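# Thread a bead onto a cord with two arms

## Task

Get any single bead onto the cord so that it sits well away from the cord's plastic tips.

## Robot and tools

Robot: two six-joint arms with parallel grippers, left_arm and right_arm, on a table. The names are not image sides: left_arm is on the +y side. There are two scenes.

Frames. The scene frame has its origin at table-top height midway between the nominal bases, +x out over the table, +z up. Each arm reports its gripper's end_effector_position (metres) and end_effector_quat_wxyz in its own base frame. Calibrated bases in the scene frame: left_arm at (-0.004, +0.381, 0), right_arm at (+0.038, -0.323, 0), both turned only slightly about z. Reported hand positions can be a few centimetres off, more at long reach. The reported point lies between the finger pads, about 1 cm behind the tips. The fingers point along the gripper's +z and open and close along its y.

Row layout. Every command row has 14 numbers: the left_arm block of 7, then the right_arm block of 7. Both blocks are always sent, even if only one arm moves. Each block holds absolute joint target angles in radians, in this order: shoulder (0.000 to 3.142), elbow (0.000 to 3.142), waist (-2.618 to 3.054), wrist pitch (-1.571 to 1.571), wrist yaw (-1.571 to 1.571), wrist roll (-2.094 to 2.094). The seventh number is the gripper opening, from -1 (closed) to +1 (fully open, a 0.094 m pad gap). These are places to go to, not offsets. Use this joint order only, not the URDF numbering.

A call is rejected if a target lies beyond a range end by more than 0.059 rad and is further out than the joint now is. Real ends can sit up to 0.059 rad away from the stated ones. A joint driven fully to its end gets the note "joint sent to its limit". The lack of that note does not prove there is more travel.

A 0 opening is a real command. To keep a gripper unchanged, resend its current command. To keep a joint still, resend its "Joint targets" value.

Tools:
- execute_actions(actions, cameras): actions is a list of actions. Each action is a table of up to 15 rows, and each row lasts one 1/30 s step. A short table repeats its last row until 15 steps are used. An empty list only returns the state and images.
- move(target, speed, blend, opening_speed, blocking, cameras): joint-space paths to one 14-number row or to a list of up to 15 rows. All the rows share a 10 s budget, and every path lasts at least 0.5 s.
  - speed: rad/s for the joint with the farthest to go, 0.01 to 12.57, default 0.5. Give one value, or one per target.
  - blend: corner rounding in rad.
  - opening_speed: openings per second on the -1..+1 scale, at least 0.2. Keep it near that minimum when closing on anything fragile.
  - blocking=false: returns after about 0.5 s while the move continues. A new move then takes over from the running one.
  The paths do not avoid obstacles or the other arm. Grippers trace curves, and faster moves hit harder. The result line "move:" reports done, off_target (at rest but more than 0.035 rad from target), moving, held or fault, and may add limits=held.
- wait(seconds 0 to 10): the arms hold their last command. Any running move goes on.
- stop(): brakes a running move. It needs stopping distance.
- zoom_image(camera, region [x0,y0,x1,y1] in pixels, at most 504x504): a closer look at the latest image from one camera.
- read_manual(section): licence text only.
- finished_scene(scene 1 or 2): ends the scene for good. The goal must hold without the robot touching it.

Cameras, each 896x504: cam_head_left, cam_head_right, cam_high, cam_low, cam_left_wrist, cam_right_wrist. Calibration intrinsics and poses are given. Fixed cameras may be slightly shifted. Wrist-camera poses are relative to that arm's base and can lag the motion.

Results:
- Joint positions and Joint velocities: one block per arm, in the row order, ending with the pad gap in m. Velocities read "within noise" when the arm is still.
- Joint targets: what the joints are being driven toward right now.
- Tool commands: the current gripper commands.
- grip_measured: opening on the command scale. Empty, it reads up to about 2.7 mm wide. On a held part it reads narrower than the part, more so for small or round items. Full force starts roughly 0.05 below the opening at first contact (0.11 or more for small or round parts). To release, command well above grip_measured.
- grip_effort_nm: motor effort, negative when closing. It is not a finger force.
- Joint torques: include gravity. The first three joints wrap at ±28 N m.
- "joint command not followed": the clearance check altered or withheld targets.

Motion limits. Each step, a target may lead its measured angle by at most 0.339 rad (waist, shoulder, elbow) or 2.2 rad (wrist joints). Targets that would move the gripper more than 200 mm at once are scaled back. Small turns may not start.

Avoid: dropping the bead or cord, or releasing them while they move. Anything falling or left off the table fails the task. Also avoid slamming, hard presses, and any contact between the two arms, including one gripper closing on the other's fingers. Don't keep arms stretched out, loaded, or pushing against something they can't reach. Heat gives MOTOR HOT at 75 °C, folds and idles the arm at 90 °C, and drops it at 100 °C. Loose objects may now and then be nudged by outside pushes. Thinking time advances the simulation.

Each tool is called as a command line: name --argument value for each argument, lists and objects as JSON in quotes; but a table of rows of numbers goes row by row, as --pt "numbers of a row", without its own name.

## Session

execute_actions --actions '[]'

Scene clock: 0.00 s.
left_arm: end_effector_position=(+0.3498, -0.1057, +0.3030) grip_measured=+1.000 grip_effort_nm=n/a end_effector_quat_wxyz=(+0.509, +0.129, +0.845, -0.106) | right_arm: end_effector_position=(+0.3281, +0.2271, +0.3888) grip_measured=+1.000 grip_effort_nm=n/a end_effector_quat_wxyz=(+0.655, +0.035, +0.750, +0.088)
Joint names: [shoulder, elbow, waist, wrist pitch, wrist yaw, wrist roll]
Joint positions: left_arm=[1.104 1.117 -0.249 -0.493 0.096 -0.004 0.094] | right_arm=[1.282 1.254 0.944 -0.164 0.848 0.325 0.094]
Joint velocities: within noise
Joint torques (N m): no reading
Heat: left arm: 30 °C; right arm: 27 °C.
Joint targets: left_arm=[1.094 1.132 -0.249 -0.485 0.098 -0.005] | right_arm=[1.272 1.267 0.944 -0.163 0.852 0.323]
Tool commands: left_gripper/opening=+1.0 right_gripper/opening=+1.0

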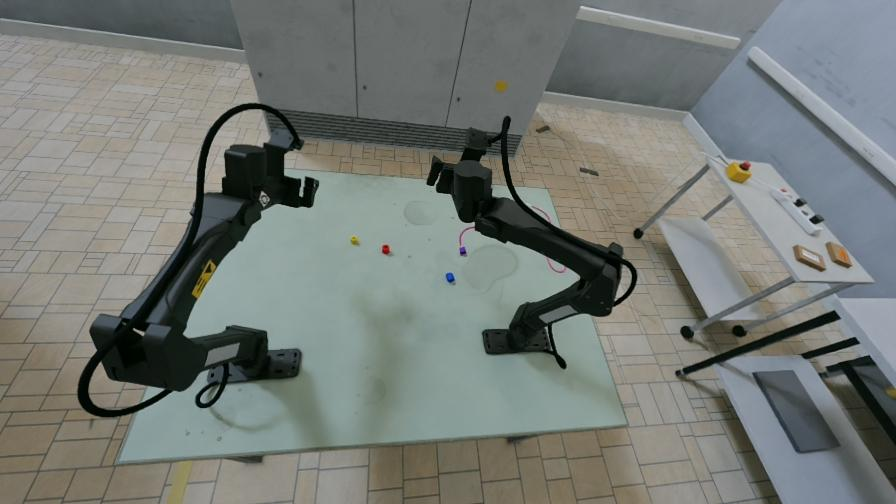

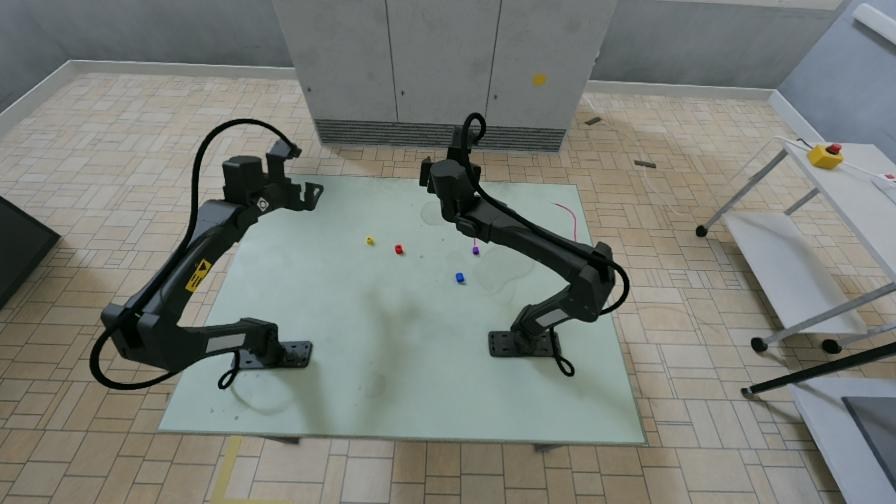

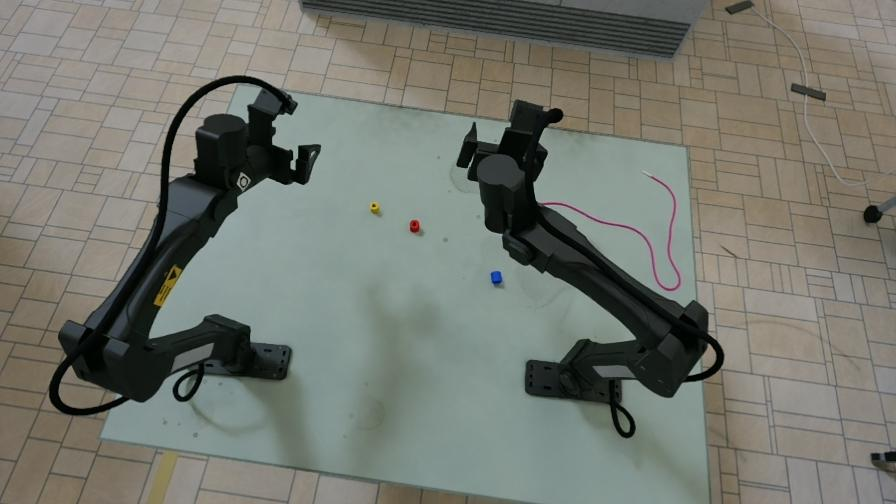

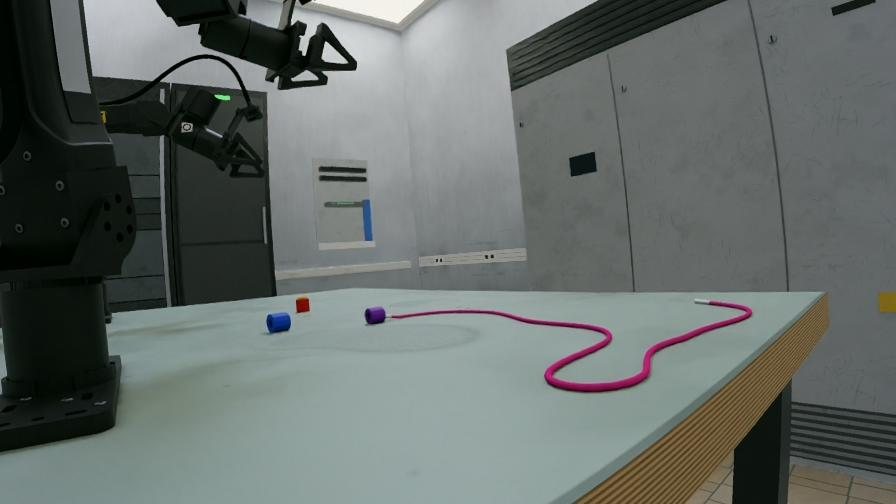

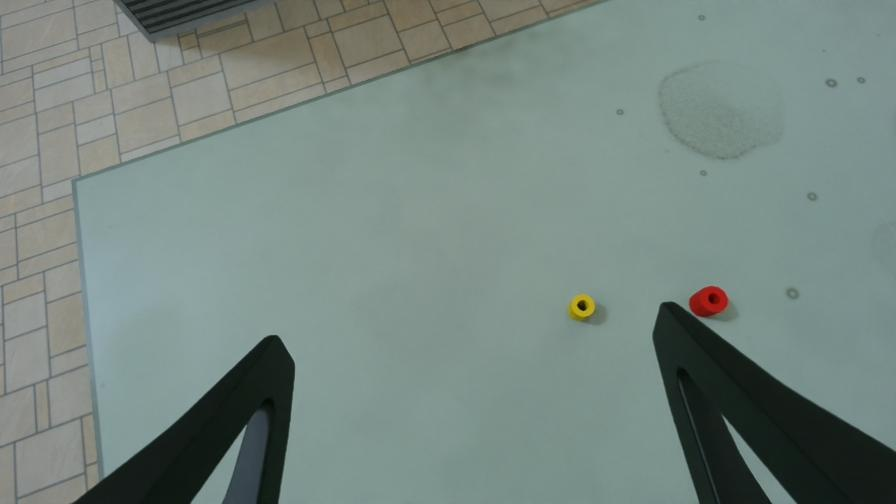

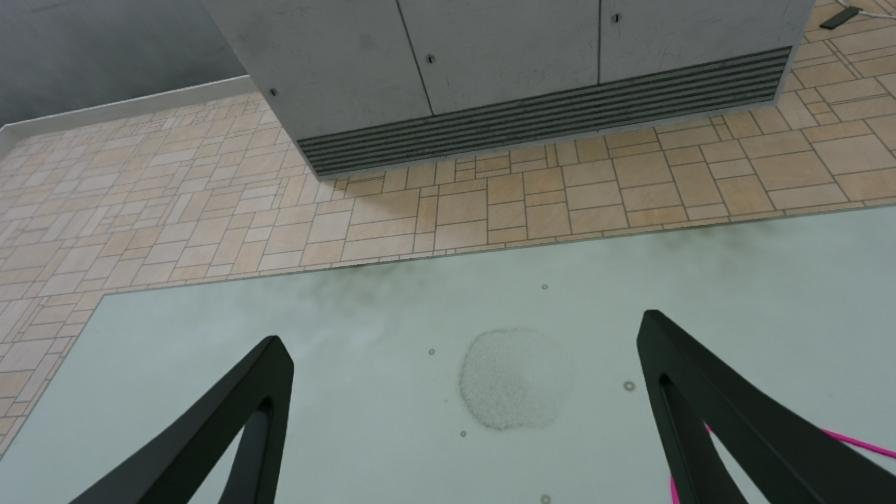

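zoom_image --camera "cam_low" --region '[240, 270, 480, 350]'

zoom_image --camera "cam_high" --region '[340, 180, 560, 304]'

zoom_image --camera "cam_head_right" --region '[340, 190, 600, 336]'

zoom_image --camera "cam_head_left" --region '[400, 190, 600, 302]'

Scaled by 2.100 from the camera's 896x504 image, which has a finer 1280x720 frame.

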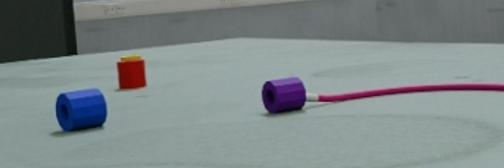

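Scaled by 2.291 from the camera's 896x504 image, which has a finer 1280x720 frame.

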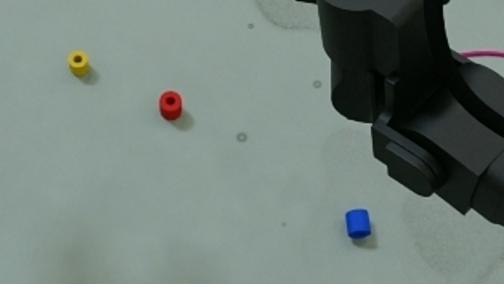

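Scaled by 1.938 from the camera's 896x504 image, which has a finer 1280x720 frame.

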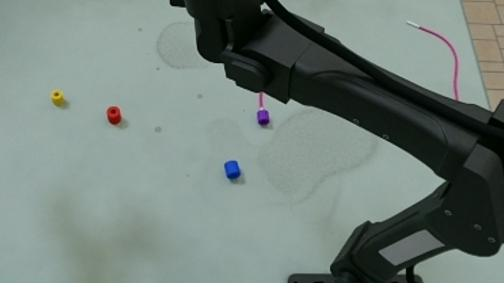

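Scaled by 2.520 from the camera's 896x504 image, which has a finer 1280x720 frame.

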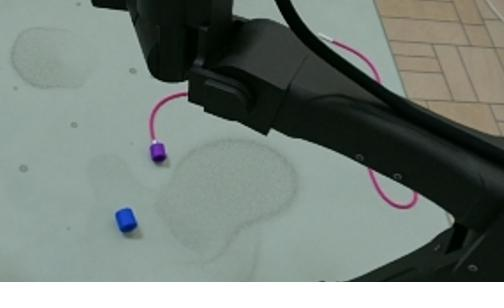

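zoom_image --camera "cam_left_wrist" --region '[540, 260, 760, 384]'

zoom_image --camera "cam_low" --region '[340, 290, 440, 346]'

zoom_image --camera "cam_low" --region '[660, 280, 780, 347]'

zoom_image --camera "cam_high" --region '[600, 150, 720, 217]'

Scaled by 2.291 from the camera's 896x504 image, which has a finer 1280x720 frame.

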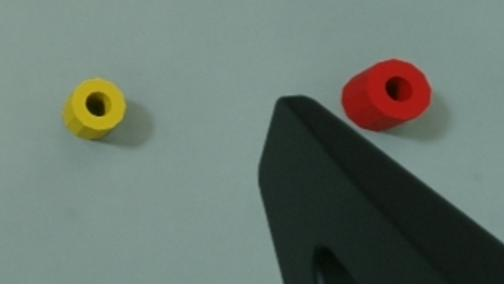

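Scaled by 5.040 from the camera's 896x504 image, which has a finer 1280x720 frame.

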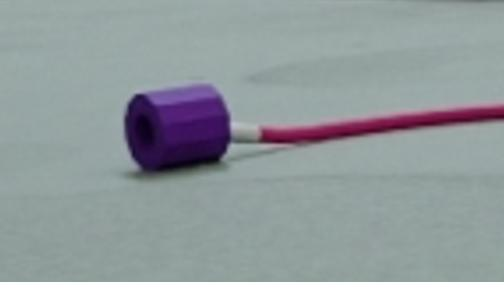

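Scaled by 4.200 from the camera's 896x504 image, which has a finer 1280x720 frame.

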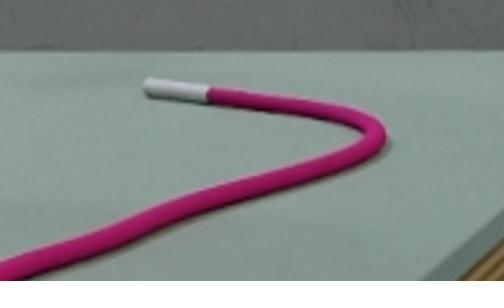

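Scaled by 4.200 from the camera's 896x504 image, which has a finer 1280x720 frame.

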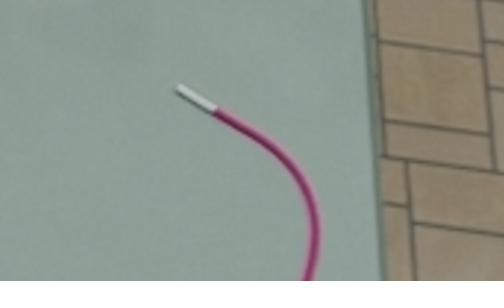

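move --target '[1.104, 1.117, -0.249, -0.493, 0.096, -0.004, 1.0, 1.345, 0.861, 0.386, -0.563, 0.0, 0.0, 1.0]' --speed 0.8

Scene clock: 359.90 s.
left_arm: end_effector_position=(+0.3492, -0.1055, +0.3018) grip_measured=+1.000 grip_effort_nm=0.002 end_effector_quat_wxyz=(+0.506, +0.129, +0.846, -0.106) | right_arm: end_effector_position=(+0.3086, +0.1270, +0.1058) grip_measured=+1.000 grip_effort_nm=-0.027 end_effector_quat_wxyz=(+0.263, -0.184, +0.946, +0.049)
Joint names: [shoulder, elbow, waist, wrist pitch, wrist yaw, wrist roll]
Joint positions: left_arm=[1.104 1.117 -0.249 -0.499 0.096 -0.004 0.094] | right_arm=[1.342 0.874 0.391 -0.562 0.007 0.006 0.094]
Joint velocities: within noise
Joint torques (N m): left_arm=[-2.55 6.3 -0.01 1.54 0 -0.01] | right_arm=[-4.36 5.76 -0.47 0.98 -0.08 -0.04]
Heat: left arm: 33 °C; right arm: 33 °C.
Joint targets: left_arm=[1.104 1.117 -0.249 -0.493 0.096 -0.004] | right_arm=[1.345 0.861 0.386 -0.563 0.000 0.000]
move: done
camera_calibration:
cam_left_wrist: T_world_to_cam=[[-0.383722, -0.921164, -0.064913, 0.0607954], [-0.860921, 0.382281, -0.335672, 0.468164], [0.334024, -0.0729197, -0.93974, 0.272396], [0, 0, 0, 1]] pos_world=[0.335394, -0.103105, 0.417077]
cam_right_wrist: T_world_to_cam=[[0.291539, -0.955318, -0.0487161, 0.0384368], [-0.933876, -0.295281, 0.201705, 0.329555], [-0.207077, -0.01331, -0.978234, 0.285008], [0, 0, 0, 1]] pos_world=[0.355577, 0.137824, 0.214204]

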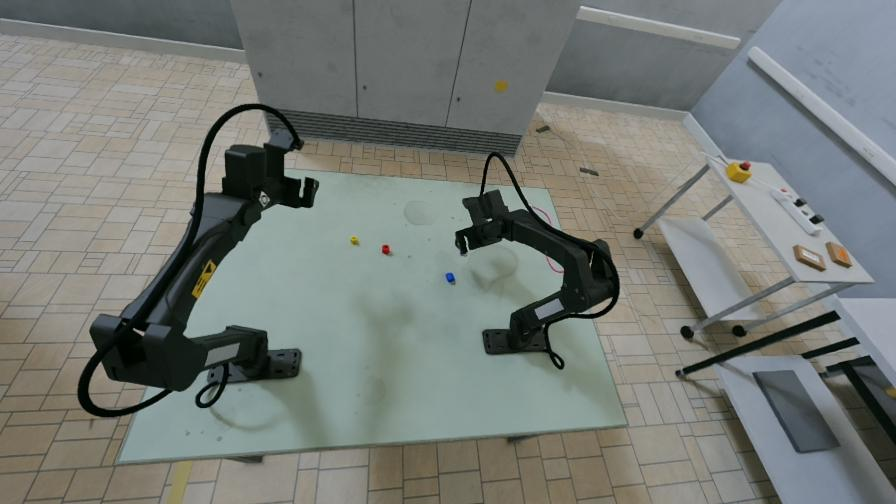

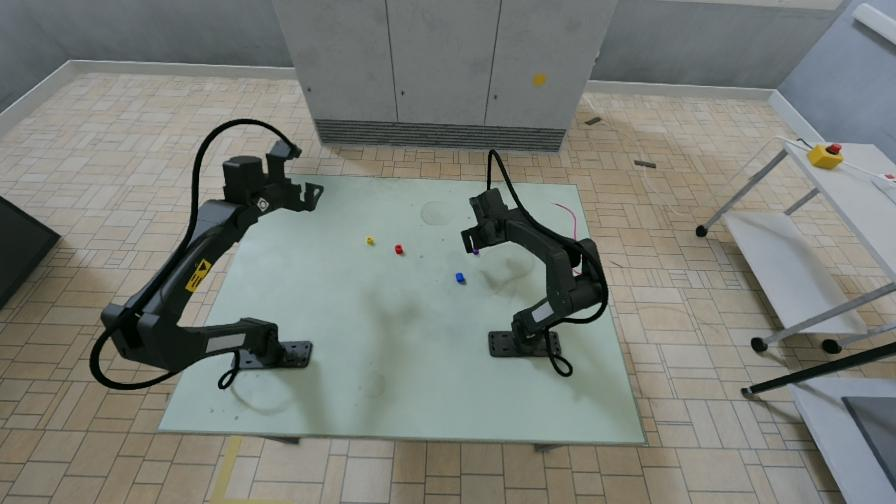

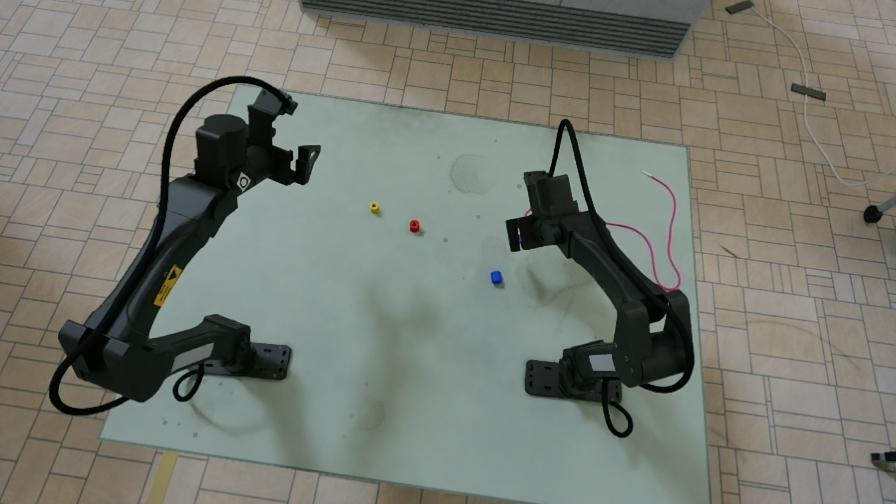

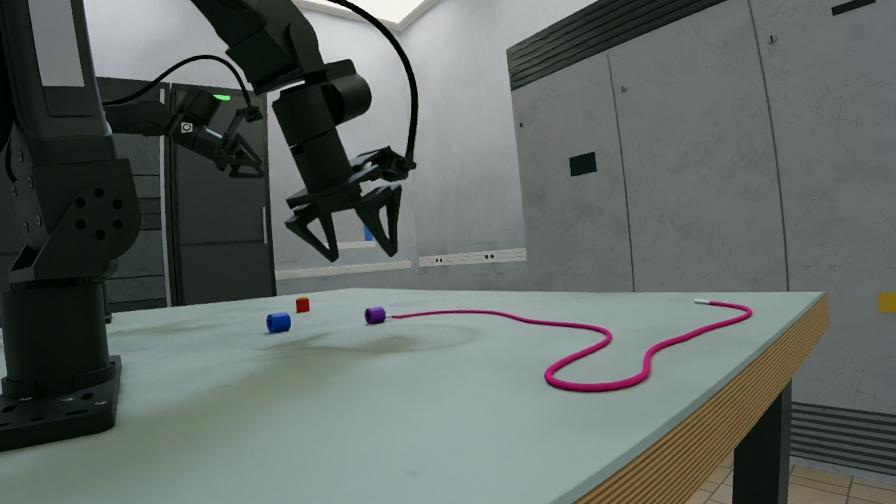

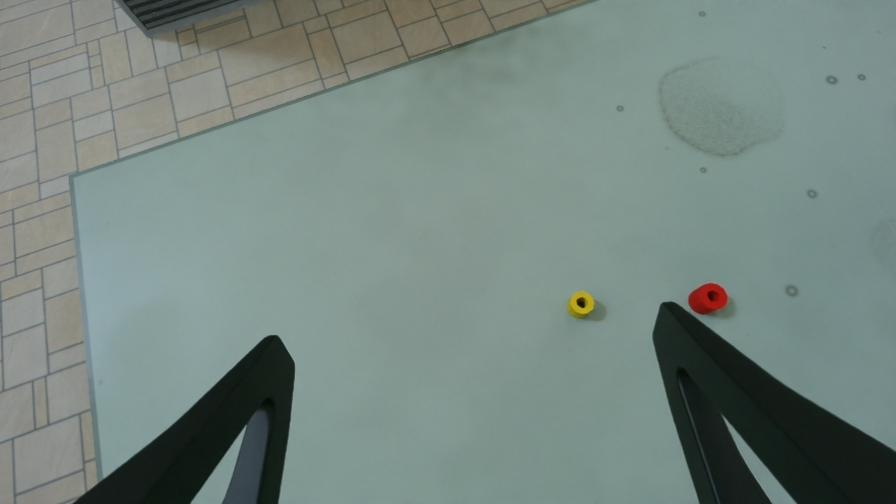

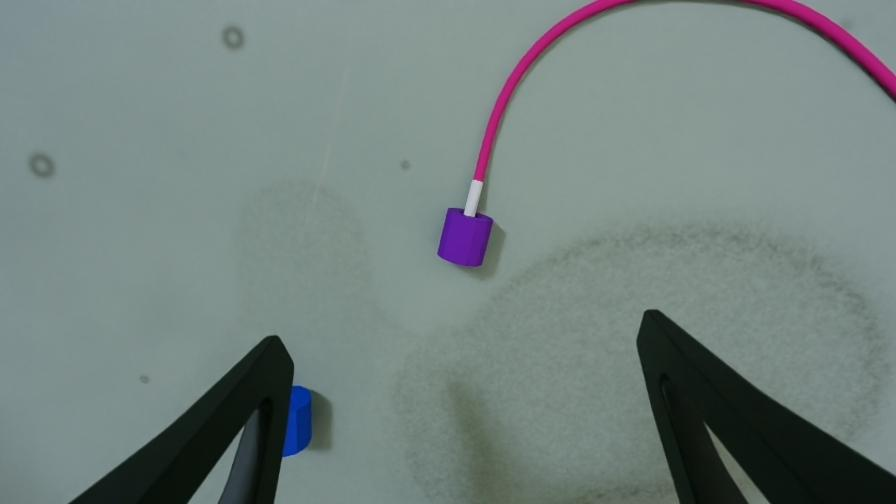

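zoom_image --camera "cam_right_wrist" --region '[410, 160, 530, 280]'

zoom_image --camera "cam_high" --region '[500, 150, 700, 300]'

Scaled by 4.200 from the camera's 896x504 image, which has a finer 1280x720 frame.

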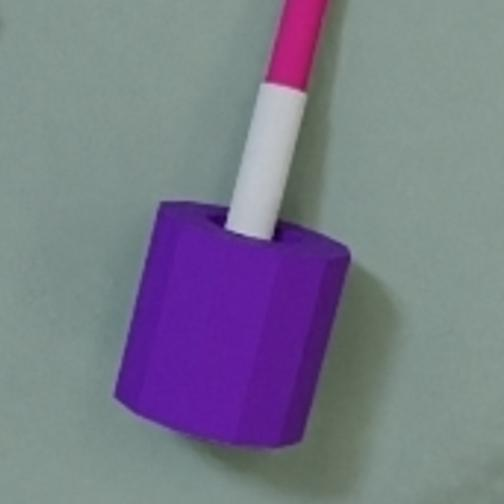

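Scaled by 2.520 from the camera's 896x504 image, which has a finer 1280x720 frame.

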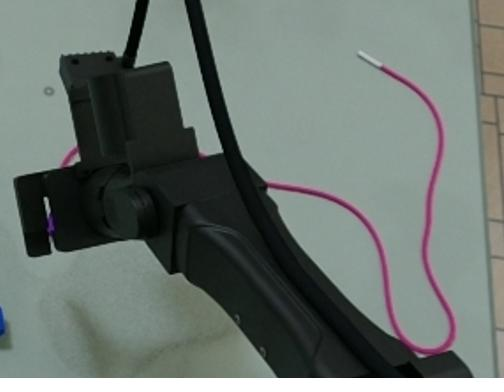

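move --target '[1.104, 1.117, -0.249, -0.493, 0.096, -0.004, 1.0, 2.0714, 1.6644, 0.3416, -1.1638, 0.0, 0.31, -0.2]' --speed 0.8 --cameras '["cam_right_wrist", "cam_low", "cam_high"]'

Scene clock: 474.77 s.
left_arm: end_effector_position=(+0.3491, -0.1055, +0.3017) grip_measured=+1.000 grip_effort_nm=0.002 end_effector_quat_wxyz=(+0.506, +0.129, +0.846, -0.106) | right_arm: end_effector_position=(+0.3625, +0.1325, +0.0533) grip_measured=-0.197 grip_effort_nm=-0.178 end_effector_quat_wxyz=(-0.009, -0.023, +1.000, -0.005)
Joint names: [shoulder, elbow, waist, wrist pitch, wrist yaw, wrist roll]
Joint positions: left_arm=[1.104 1.117 -0.249 -0.5 0.096 -0.004 0.094] | right_arm=[2.059 1.62 0.35 -1.151 0.004 0.303 0.038]
Joint velocities: within noise
Joint torques (N m): left_arm=[-2.55 6.3 0.01 1.54 0 -0.01] | right_arm=[-9.5 9.4 -0.7 -0.17 -0.05 0.05]
Heat: left arm: 31 °C; right arm: 27 °C.
Joint targets: left_arm=[1.104 1.117 -0.249 -0.493 0.096 -0.004] | right_arm=[2.072 1.664 0.342 -1.164 0.000 0.310]
move: off_target (right_arm); right_arm: the elbow is farthest, 0.045 rad from its target
camera_calibration:
cam_right_wrist: T_world_to_cam=[[-0.0538688, -0.998479, 0.0117106, 0.153112], [-0.723533, 0.0471124, 0.68868, 0.244485], [-0.688185, 0.0286254, -0.724971, 0.400176], [0, 0, 0, 1]] pos_world=[0.460535, 0.129905, 0.119951]
Images, in order (width x height): cam_high 896x504, cam_low 896x504, cam_right_wrist 896x504.

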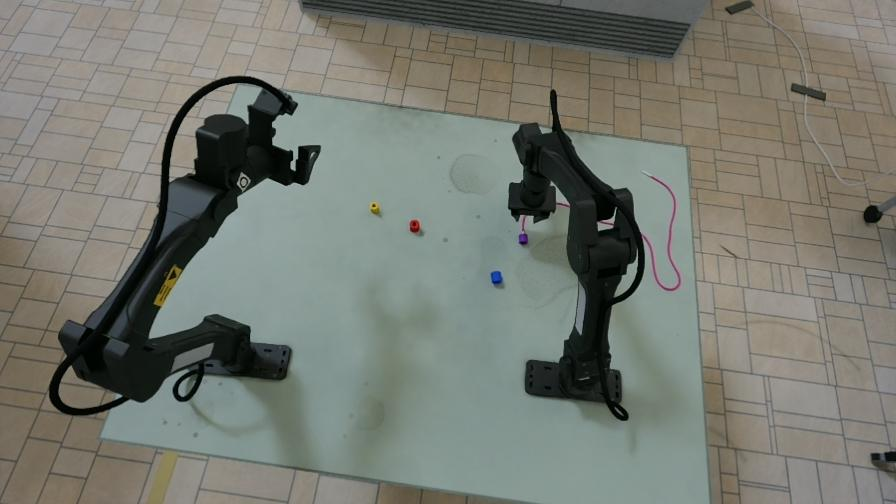

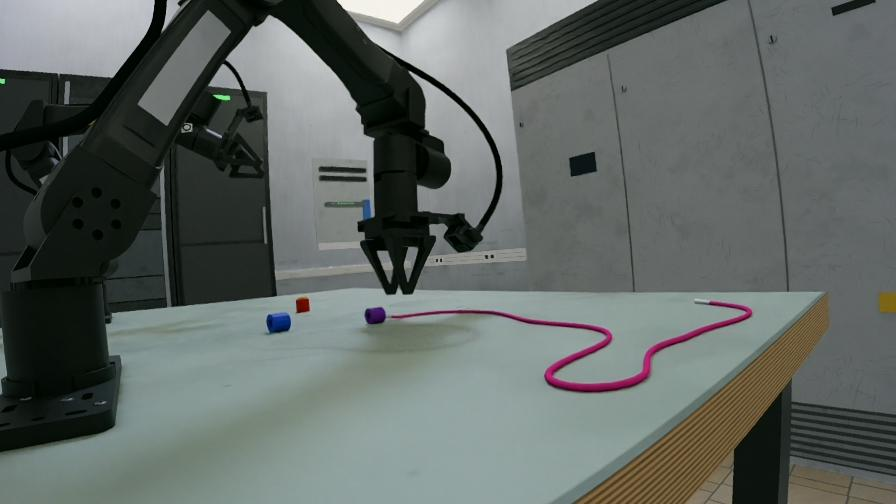

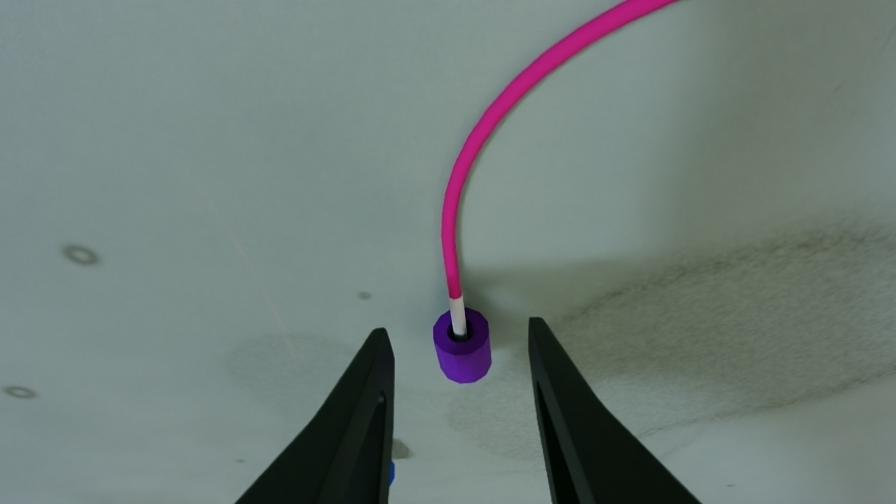

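zoom_image --camera "cam_right_wrist" --region '[410, 280, 510, 400]'

Scaled by 4.200 from the camera's 896x504 image, which has a finer 1280x720 frame.

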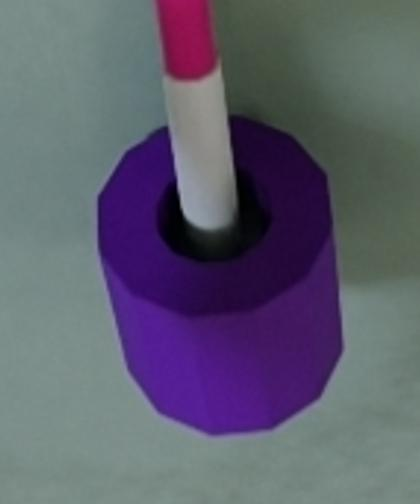

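move --target '[1.104, 1.117, -0.249, -0.493, 0.096, -0.004, 1.0, 2.112, 1.594, 0.346, -1.046, 0.0, 0.31, -0.2]' --speed 0.3 --cameras '["cam_right_wrist", "cam_low"]'

Scene clock: 577.43 s.
left_arm: end_effector_position=(+0.3491, -0.1055, +0.3017) grip_measured=+1.000 grip_effort_nm=0.007 end_effector_quat_wxyz=(+0.506, +0.129, +0.846, -0.106) | right_arm: end_effector_position=(+0.3759, +0.1375, +0.0376) grip_measured=-0.197 grip_effort_nm=-0.183 end_effector_quat_wxyz=(+0.007, -0.023, +1.000, +0.001)
Joint names: [shoulder, elbow, waist, wrist pitch, wrist yaw, wrist roll]
Joint positions: left_arm=[1.104 1.117 -0.249 -0.5 0.096 -0.004 0.094] | right_arm=[2.095 1.61 0.35 -1.072 0.003 0.304 0.038]
Joint velocities: within noise
Joint torques (N m): left_arm=[-2.56 6.28 0.01 1.54 0 -0.01] | right_arm=[-9.37 4.64 -0.32 0.28 -0.05 0.08]
Heat: left arm: 31 °C; right arm: 29 °C.
Joint targets: left_arm=[1.104 1.117 -0.249 -0.493 0.096 -0.004] | right_arm=[2.112 1.594 0.346 -1.046 0.000 0.310]
move: done
camera_calibration:
cam_right_wrist: T_world_to_cam=[[-0.0548265, -0.998493, -0.00244577, 0.159891], [-0.745128, 0.0392836, 0.665764, 0.274759], [-0.664665, 0.0383239, -0.746158, 0.388527], [0, 0, 0, 1]] pos_world=[0.471737, 0.133966, 0.10737]
Images, in order (width x height): cam_low 896x504, cam_right_wrist 896x504.

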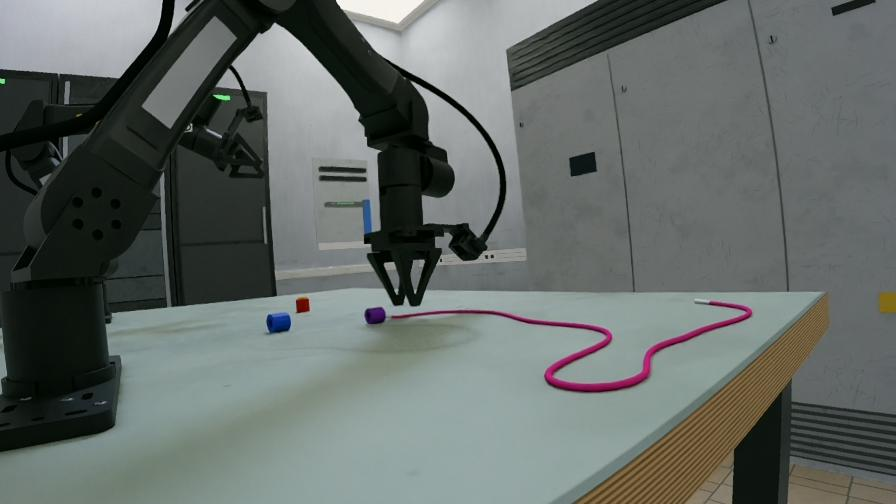

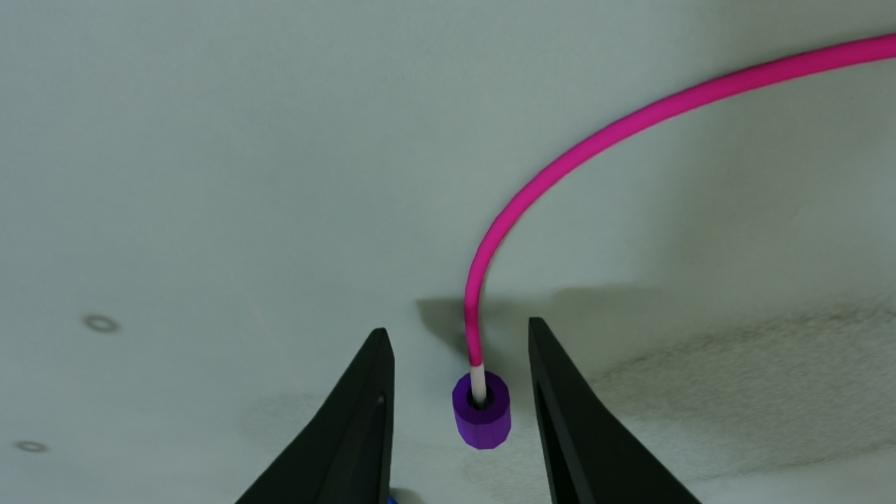

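move --target '[1.104, 1.117, -0.249, -0.493, 0.096, -0.004, 1.0, 2.153, 1.695, 0.322, -1.099, 0.0, 0.30, -0.5]' --speed 0.3 --cameras '["cam_right_wrist", "cam_low"]'

Scene clock: 625.10 s.
left_arm: end_effector_position=(+0.3491, -0.1055, +0.3017) grip_measured=+1.000 grip_effort_nm=0.002 end_effector_quat_wxyz=(+0.506, +0.129, +0.846, -0.106) | right_arm: end_effector_position=(+0.3859, +0.1318, +0.0336) grip_measured=-0.497 grip_effort_nm=-0.183 end_effector_quat_wxyz=(+0.003, -0.012, +1.000, +0.000)
Joint names: [shoulder, elbow, waist, wrist pitch, wrist yaw, wrist roll]
Joint positions: left_arm=[1.104 1.117 -0.249 -0.5 0.096 -0.004 0.094] | right_arm=[2.136 1.657 0.328 -1.086 0.003 0.304 0.024]
Joint velocities: within noise
Joint torques (N m): left_arm=[-2.56 6.3 0.03 1.54 0 -0.01] | right_arm=[-9.69 8.85 -0.51 -0.12 -0.02 -0.03]
Heat: left arm: 31 °C; right arm: 30 °C.
Joint targets: left_arm=[1.104 1.117 -0.249 -0.493 0.096 -0.004] | right_arm=[2.153 1.695 0.322 -1.099 0.000 0.300]
move: off_target (right_arm); right_arm: the elbow is farthest, 0.038 rad from its target
camera_calibration:
cam_right_wrist: T_world_to_cam=[[-0.0765319, -0.997067, 0.000300591, 0.16285], [-0.738991, 0.0569251, 0.671306, 0.280183], [-0.669354, 0.0511542, -0.741181, 0.39235], [0, 0, 0, 1]] pos_world=[0.482138, 0.126353, 0.102665]
Images, in order (width x height): cam_low 896x504, cam_right_wrist 896x504.

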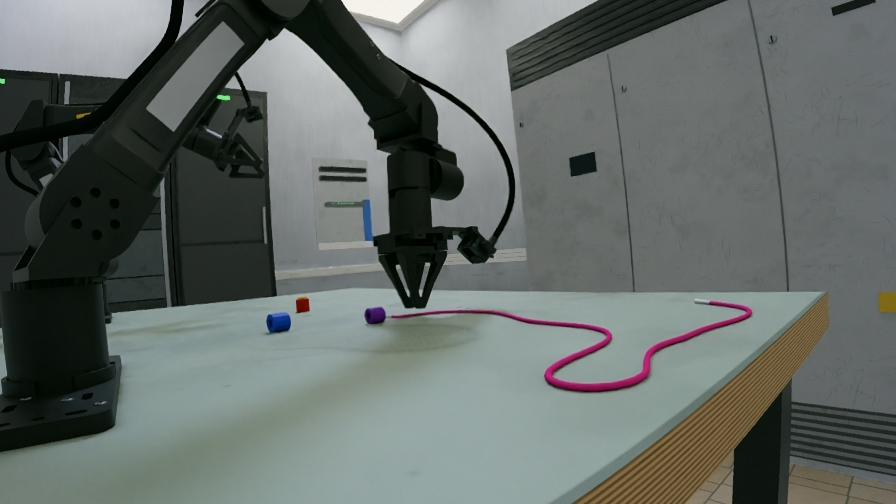

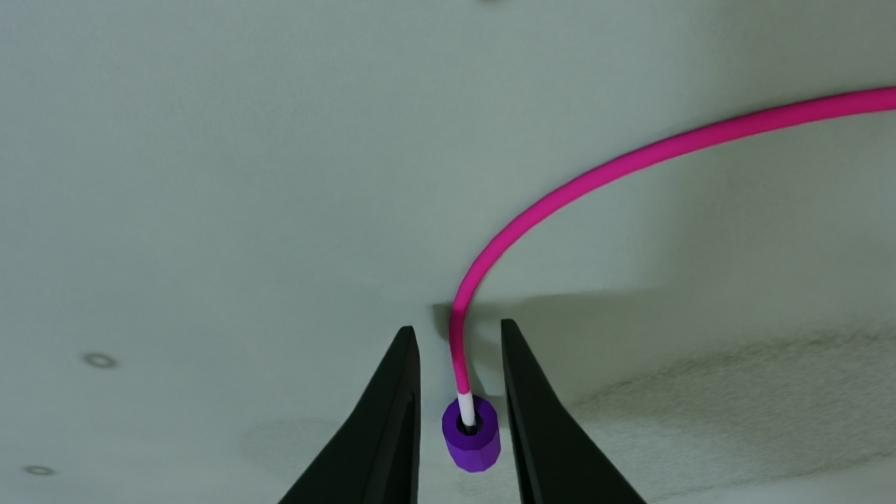

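move --target '[1.104, 1.117, -0.249, -0.493, 0.096, -0.004, 1.0, 2.161, 1.620, 0.322, -1.030, 0.0, 0.30, -0.5]' --speed 0.15 --cameras '["cam_right_wrist", "cam_low"]'

Scene clock: 637.10 s.
left_arm: end_effector_position=(+0.3491, -0.1055, +0.3017) grip_measured=+1.000 grip_effort_nm=-0.002 end_effector_quat_wxyz=(+0.506, +0.129, +0.846, -0.106) | right_arm: end_effector_position=(+0.3861, +0.1319, +0.0256) grip_measured=-0.497 grip_effort_nm=-0.183 end_effector_quat_wxyz=(+0.004, -0.012, +1.000, +0.000)
Joint names: [shoulder, elbow, waist, wrist pitch, wrist yaw, wrist roll]
Joint positions: left_arm=[1.104 1.117 -0.249 -0.5 0.096 -0.004 0.094] | right_arm=[2.143 1.636 0.328 -1.056 0.003 0.303 0.024]
Joint velocities: within noise
Joint torques (N m): left_arm=[-2.58 6.3 0.01 1.54 0 0] | right_arm=[-9.68 4.63 -0.5 0.28 -0.05 -0.02]
Heat: left arm: 31 °C; right arm: 29 °C.
Joint targets: left_arm=[1.104 1.117 -0.249 -0.493 0.096 -0.004] | right_arm=[2.161 1.620 0.322 -1.030 0.000 0.300]
move: done
camera_calibration:
cam_right_wrist: T_world_to_cam=[[-0.0761434, -0.997097, -0.000277341, 0.162838], [-0.739937, 0.0563189, 0.670314, 0.286252], [-0.668353, 0.0512452, -0.742077, 0.386212], [0, 0, 0, 1]] pos_world=[0.482334, 0.126452, 0.0947656]
Images, in order (width x height): cam_low 896x504, cam_right_wrist 896x504.

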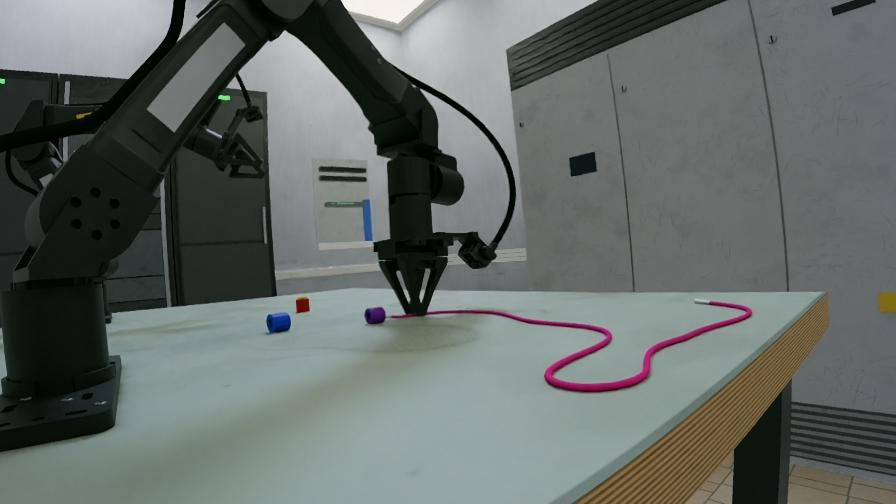

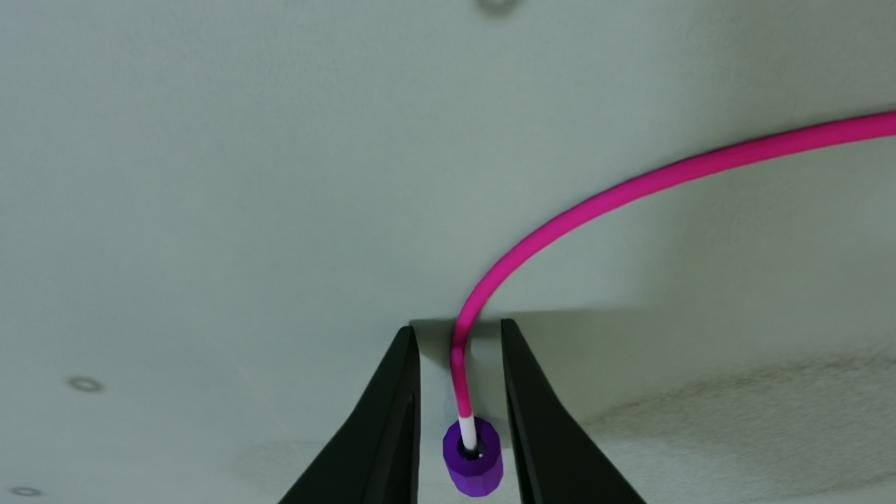

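zoom_image --camera "cam_low" --region '[350, 250, 490, 340]'

zoom_image --camera "cam_right_wrist" --region '[380, 280, 560, 504]'

Scaled by 3.600 from the camera's 896x504 image, which has a finer 1280x720 frame.

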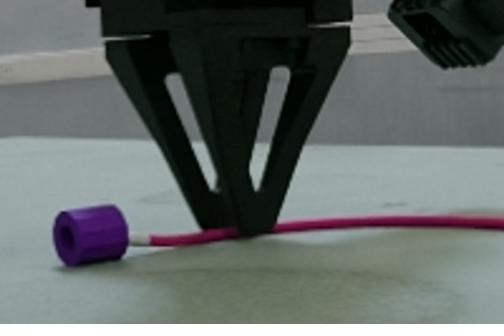

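Scaled by 2.250 from the camera's 896x504 image, which has a finer 1280x720 frame.

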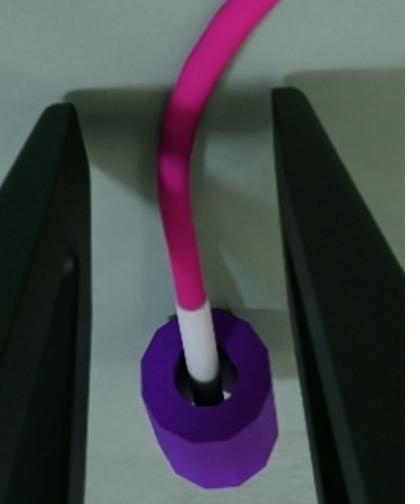

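move --target '[1.104, 1.117, -0.249, -0.493, 0.096, -0.004, 1.0, 2.161, 1.620, 0.322, -1.030, 0.0, 0.30, -0.95]' --speed 0.15 --opening_speed 0.3 --cameras '["cam_right_wrist", "cam_low"]'

Scene clock: 651.83 s.
left_arm: end_effector_position=(+0.3491, -0.1055, +0.3017) grip_measured=+1.000 grip_effort_nm=0.002 end_effector_quat_wxyz=(+0.506, +0.129, +0.846, -0.106) | right_arm: end_effector_position=(+0.3864, +0.1320, +0.0256) grip_measured=-0.947 grip_effort_nm=-0.237 end_effector_quat_wxyz=(+0.005, -0.012, +1.000, +0.000)
Joint names: [shoulder, elbow, waist, wrist pitch, wrist yaw, wrist roll]
Joint positions: left_arm=[1.104 1.117 -0.249 -0.5 0.096 -0.004 0.094] | right_arm=[2.143 1.636 0.328 -1.055 0.003 0.303 0.002]
Joint velocities: within noise
Joint torques (N m): left_arm=[-2.54 6.3 0.01 1.55 0 -0.01] | right_arm=[-9.69 4.6 -0.51 0.29 -0.04 0]
Heat: left arm: 31 °C; right arm: 29 °C.
Joint targets: left_arm=[1.104 1.117 -0.249 -0.493 0.096 -0.004] | right_arm=[2.161 1.620 0.322 -1.030 0.000 0.300]
move: done
camera_calibration:
cam_right_wrist: T_world_to_cam=[[-0.0761955, -0.997093, -0.000720361, 0.163018], [-0.740704, 0.0561192, 0.669484, 0.286799], [-0.667497, 0.0515452, -0.742826, 0.386033], [0, 0, 0, 1]] pos_world=[0.48253, 0.126551, 0.0948663]
Images, in order (width x height): cam_low 896x504, cam_right_wrist 896x504.

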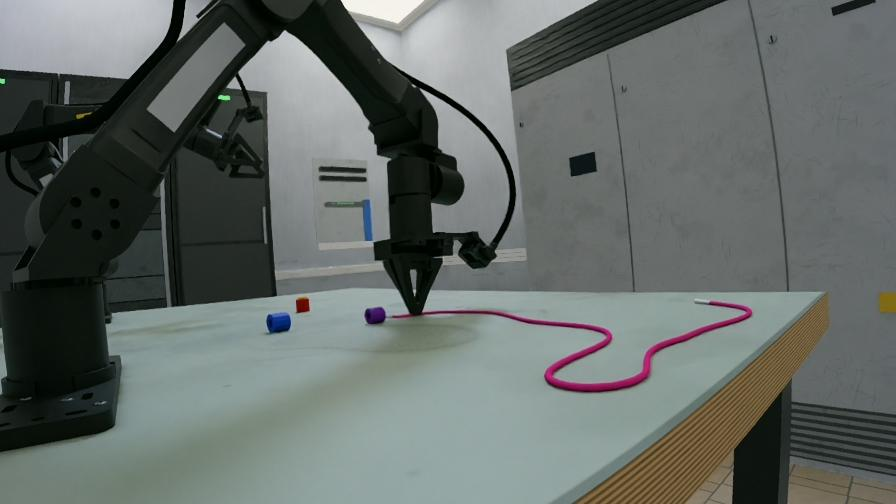

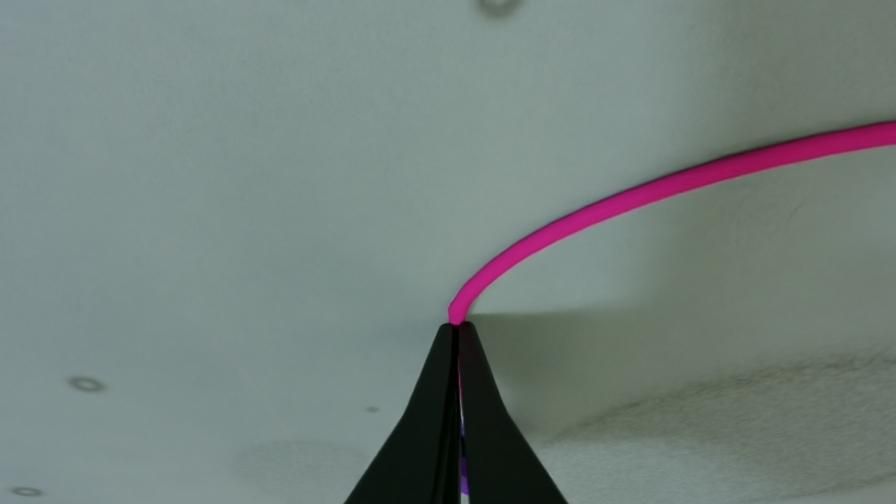

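move --target '[1.104, 1.117, -0.249, -0.493, 0.096, -0.004, 1.0, 2.161, 1.620, 0.322, -1.030, 0.0, 0.30, -1.0]' --speed 0.15 --opening_speed 0.3 --cameras '["cam_right_wrist"]'

zoom_image --camera "cam_right_wrist" --region '[400, 280, 540, 500]'

Scene clock: 660.90 s.
left_arm: end_effector_position=(+0.3491, -0.1055, +0.3017) grip_measured=+1.000 grip_effort_nm=0.002 end_effector_quat_wxyz=(+0.506, +0.129, +0.846, -0.106) | right_arm: end_effector_position=(+0.3868, +0.1322, +0.0260) grip_measured=-0.986 grip_effort_nm=-0.755 end_effector_quat_wxyz=(+0.006, -0.012, +1.000, +0.001)
Joint names: [shoulder, elbow, waist, wrist pitch, wrist yaw, wrist roll]
Joint positions: left_arm=[1.104 1.117 -0.249 -0.5 0.096 -0.004 0.094] | right_arm=[2.142 1.636 0.328 -1.053 0.002 0.303 0.001]
Joint velocities: within noise
Joint torques (N m): left_arm=[-2.55 6.31 0.02 1.55 0 -0.01] | right_arm=[-9.57 4.71 -0.53 0.28 -0.04 -0.02]
Heat: left arm: 31 °C; right arm: 29 °C.
Joint targets: left_arm=[1.104 1.117 -0.249 -0.493 0.096 -0.004] | right_arm=[2.161 1.620 0.322 -1.030 0.000 0.300]
move: done
camera_calibration:
cam_right_wrist: T_world_to_cam=[[-0.0761819, -0.997092, -0.00210452, 0.163262], [-0.7423, 0.0553053, 0.667782, 0.287644], [-0.665723, 0.0524351, -0.744354, 0.385847], [0, 0, 0, 1]] pos_world=[0.482823, 0.126647, 0.0954672]
Images, in order (width x height): cam_right_wrist 896x504.

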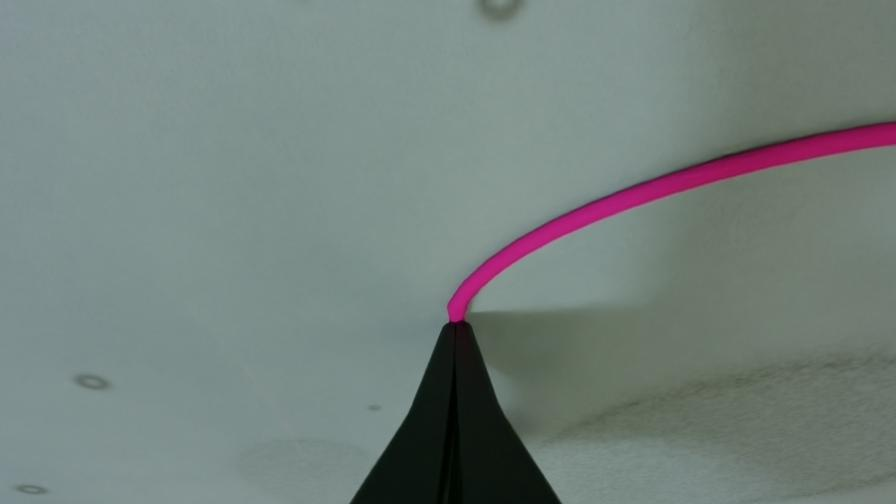

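Scaled by 2.291 from the camera's 896x504 image, which has a finer 1280x720 frame.

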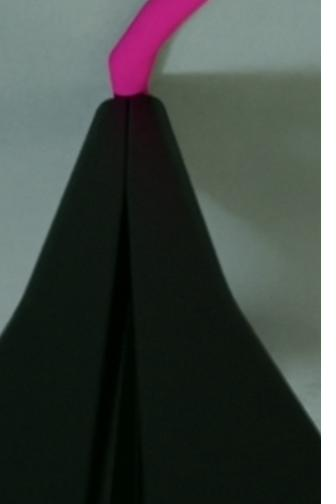

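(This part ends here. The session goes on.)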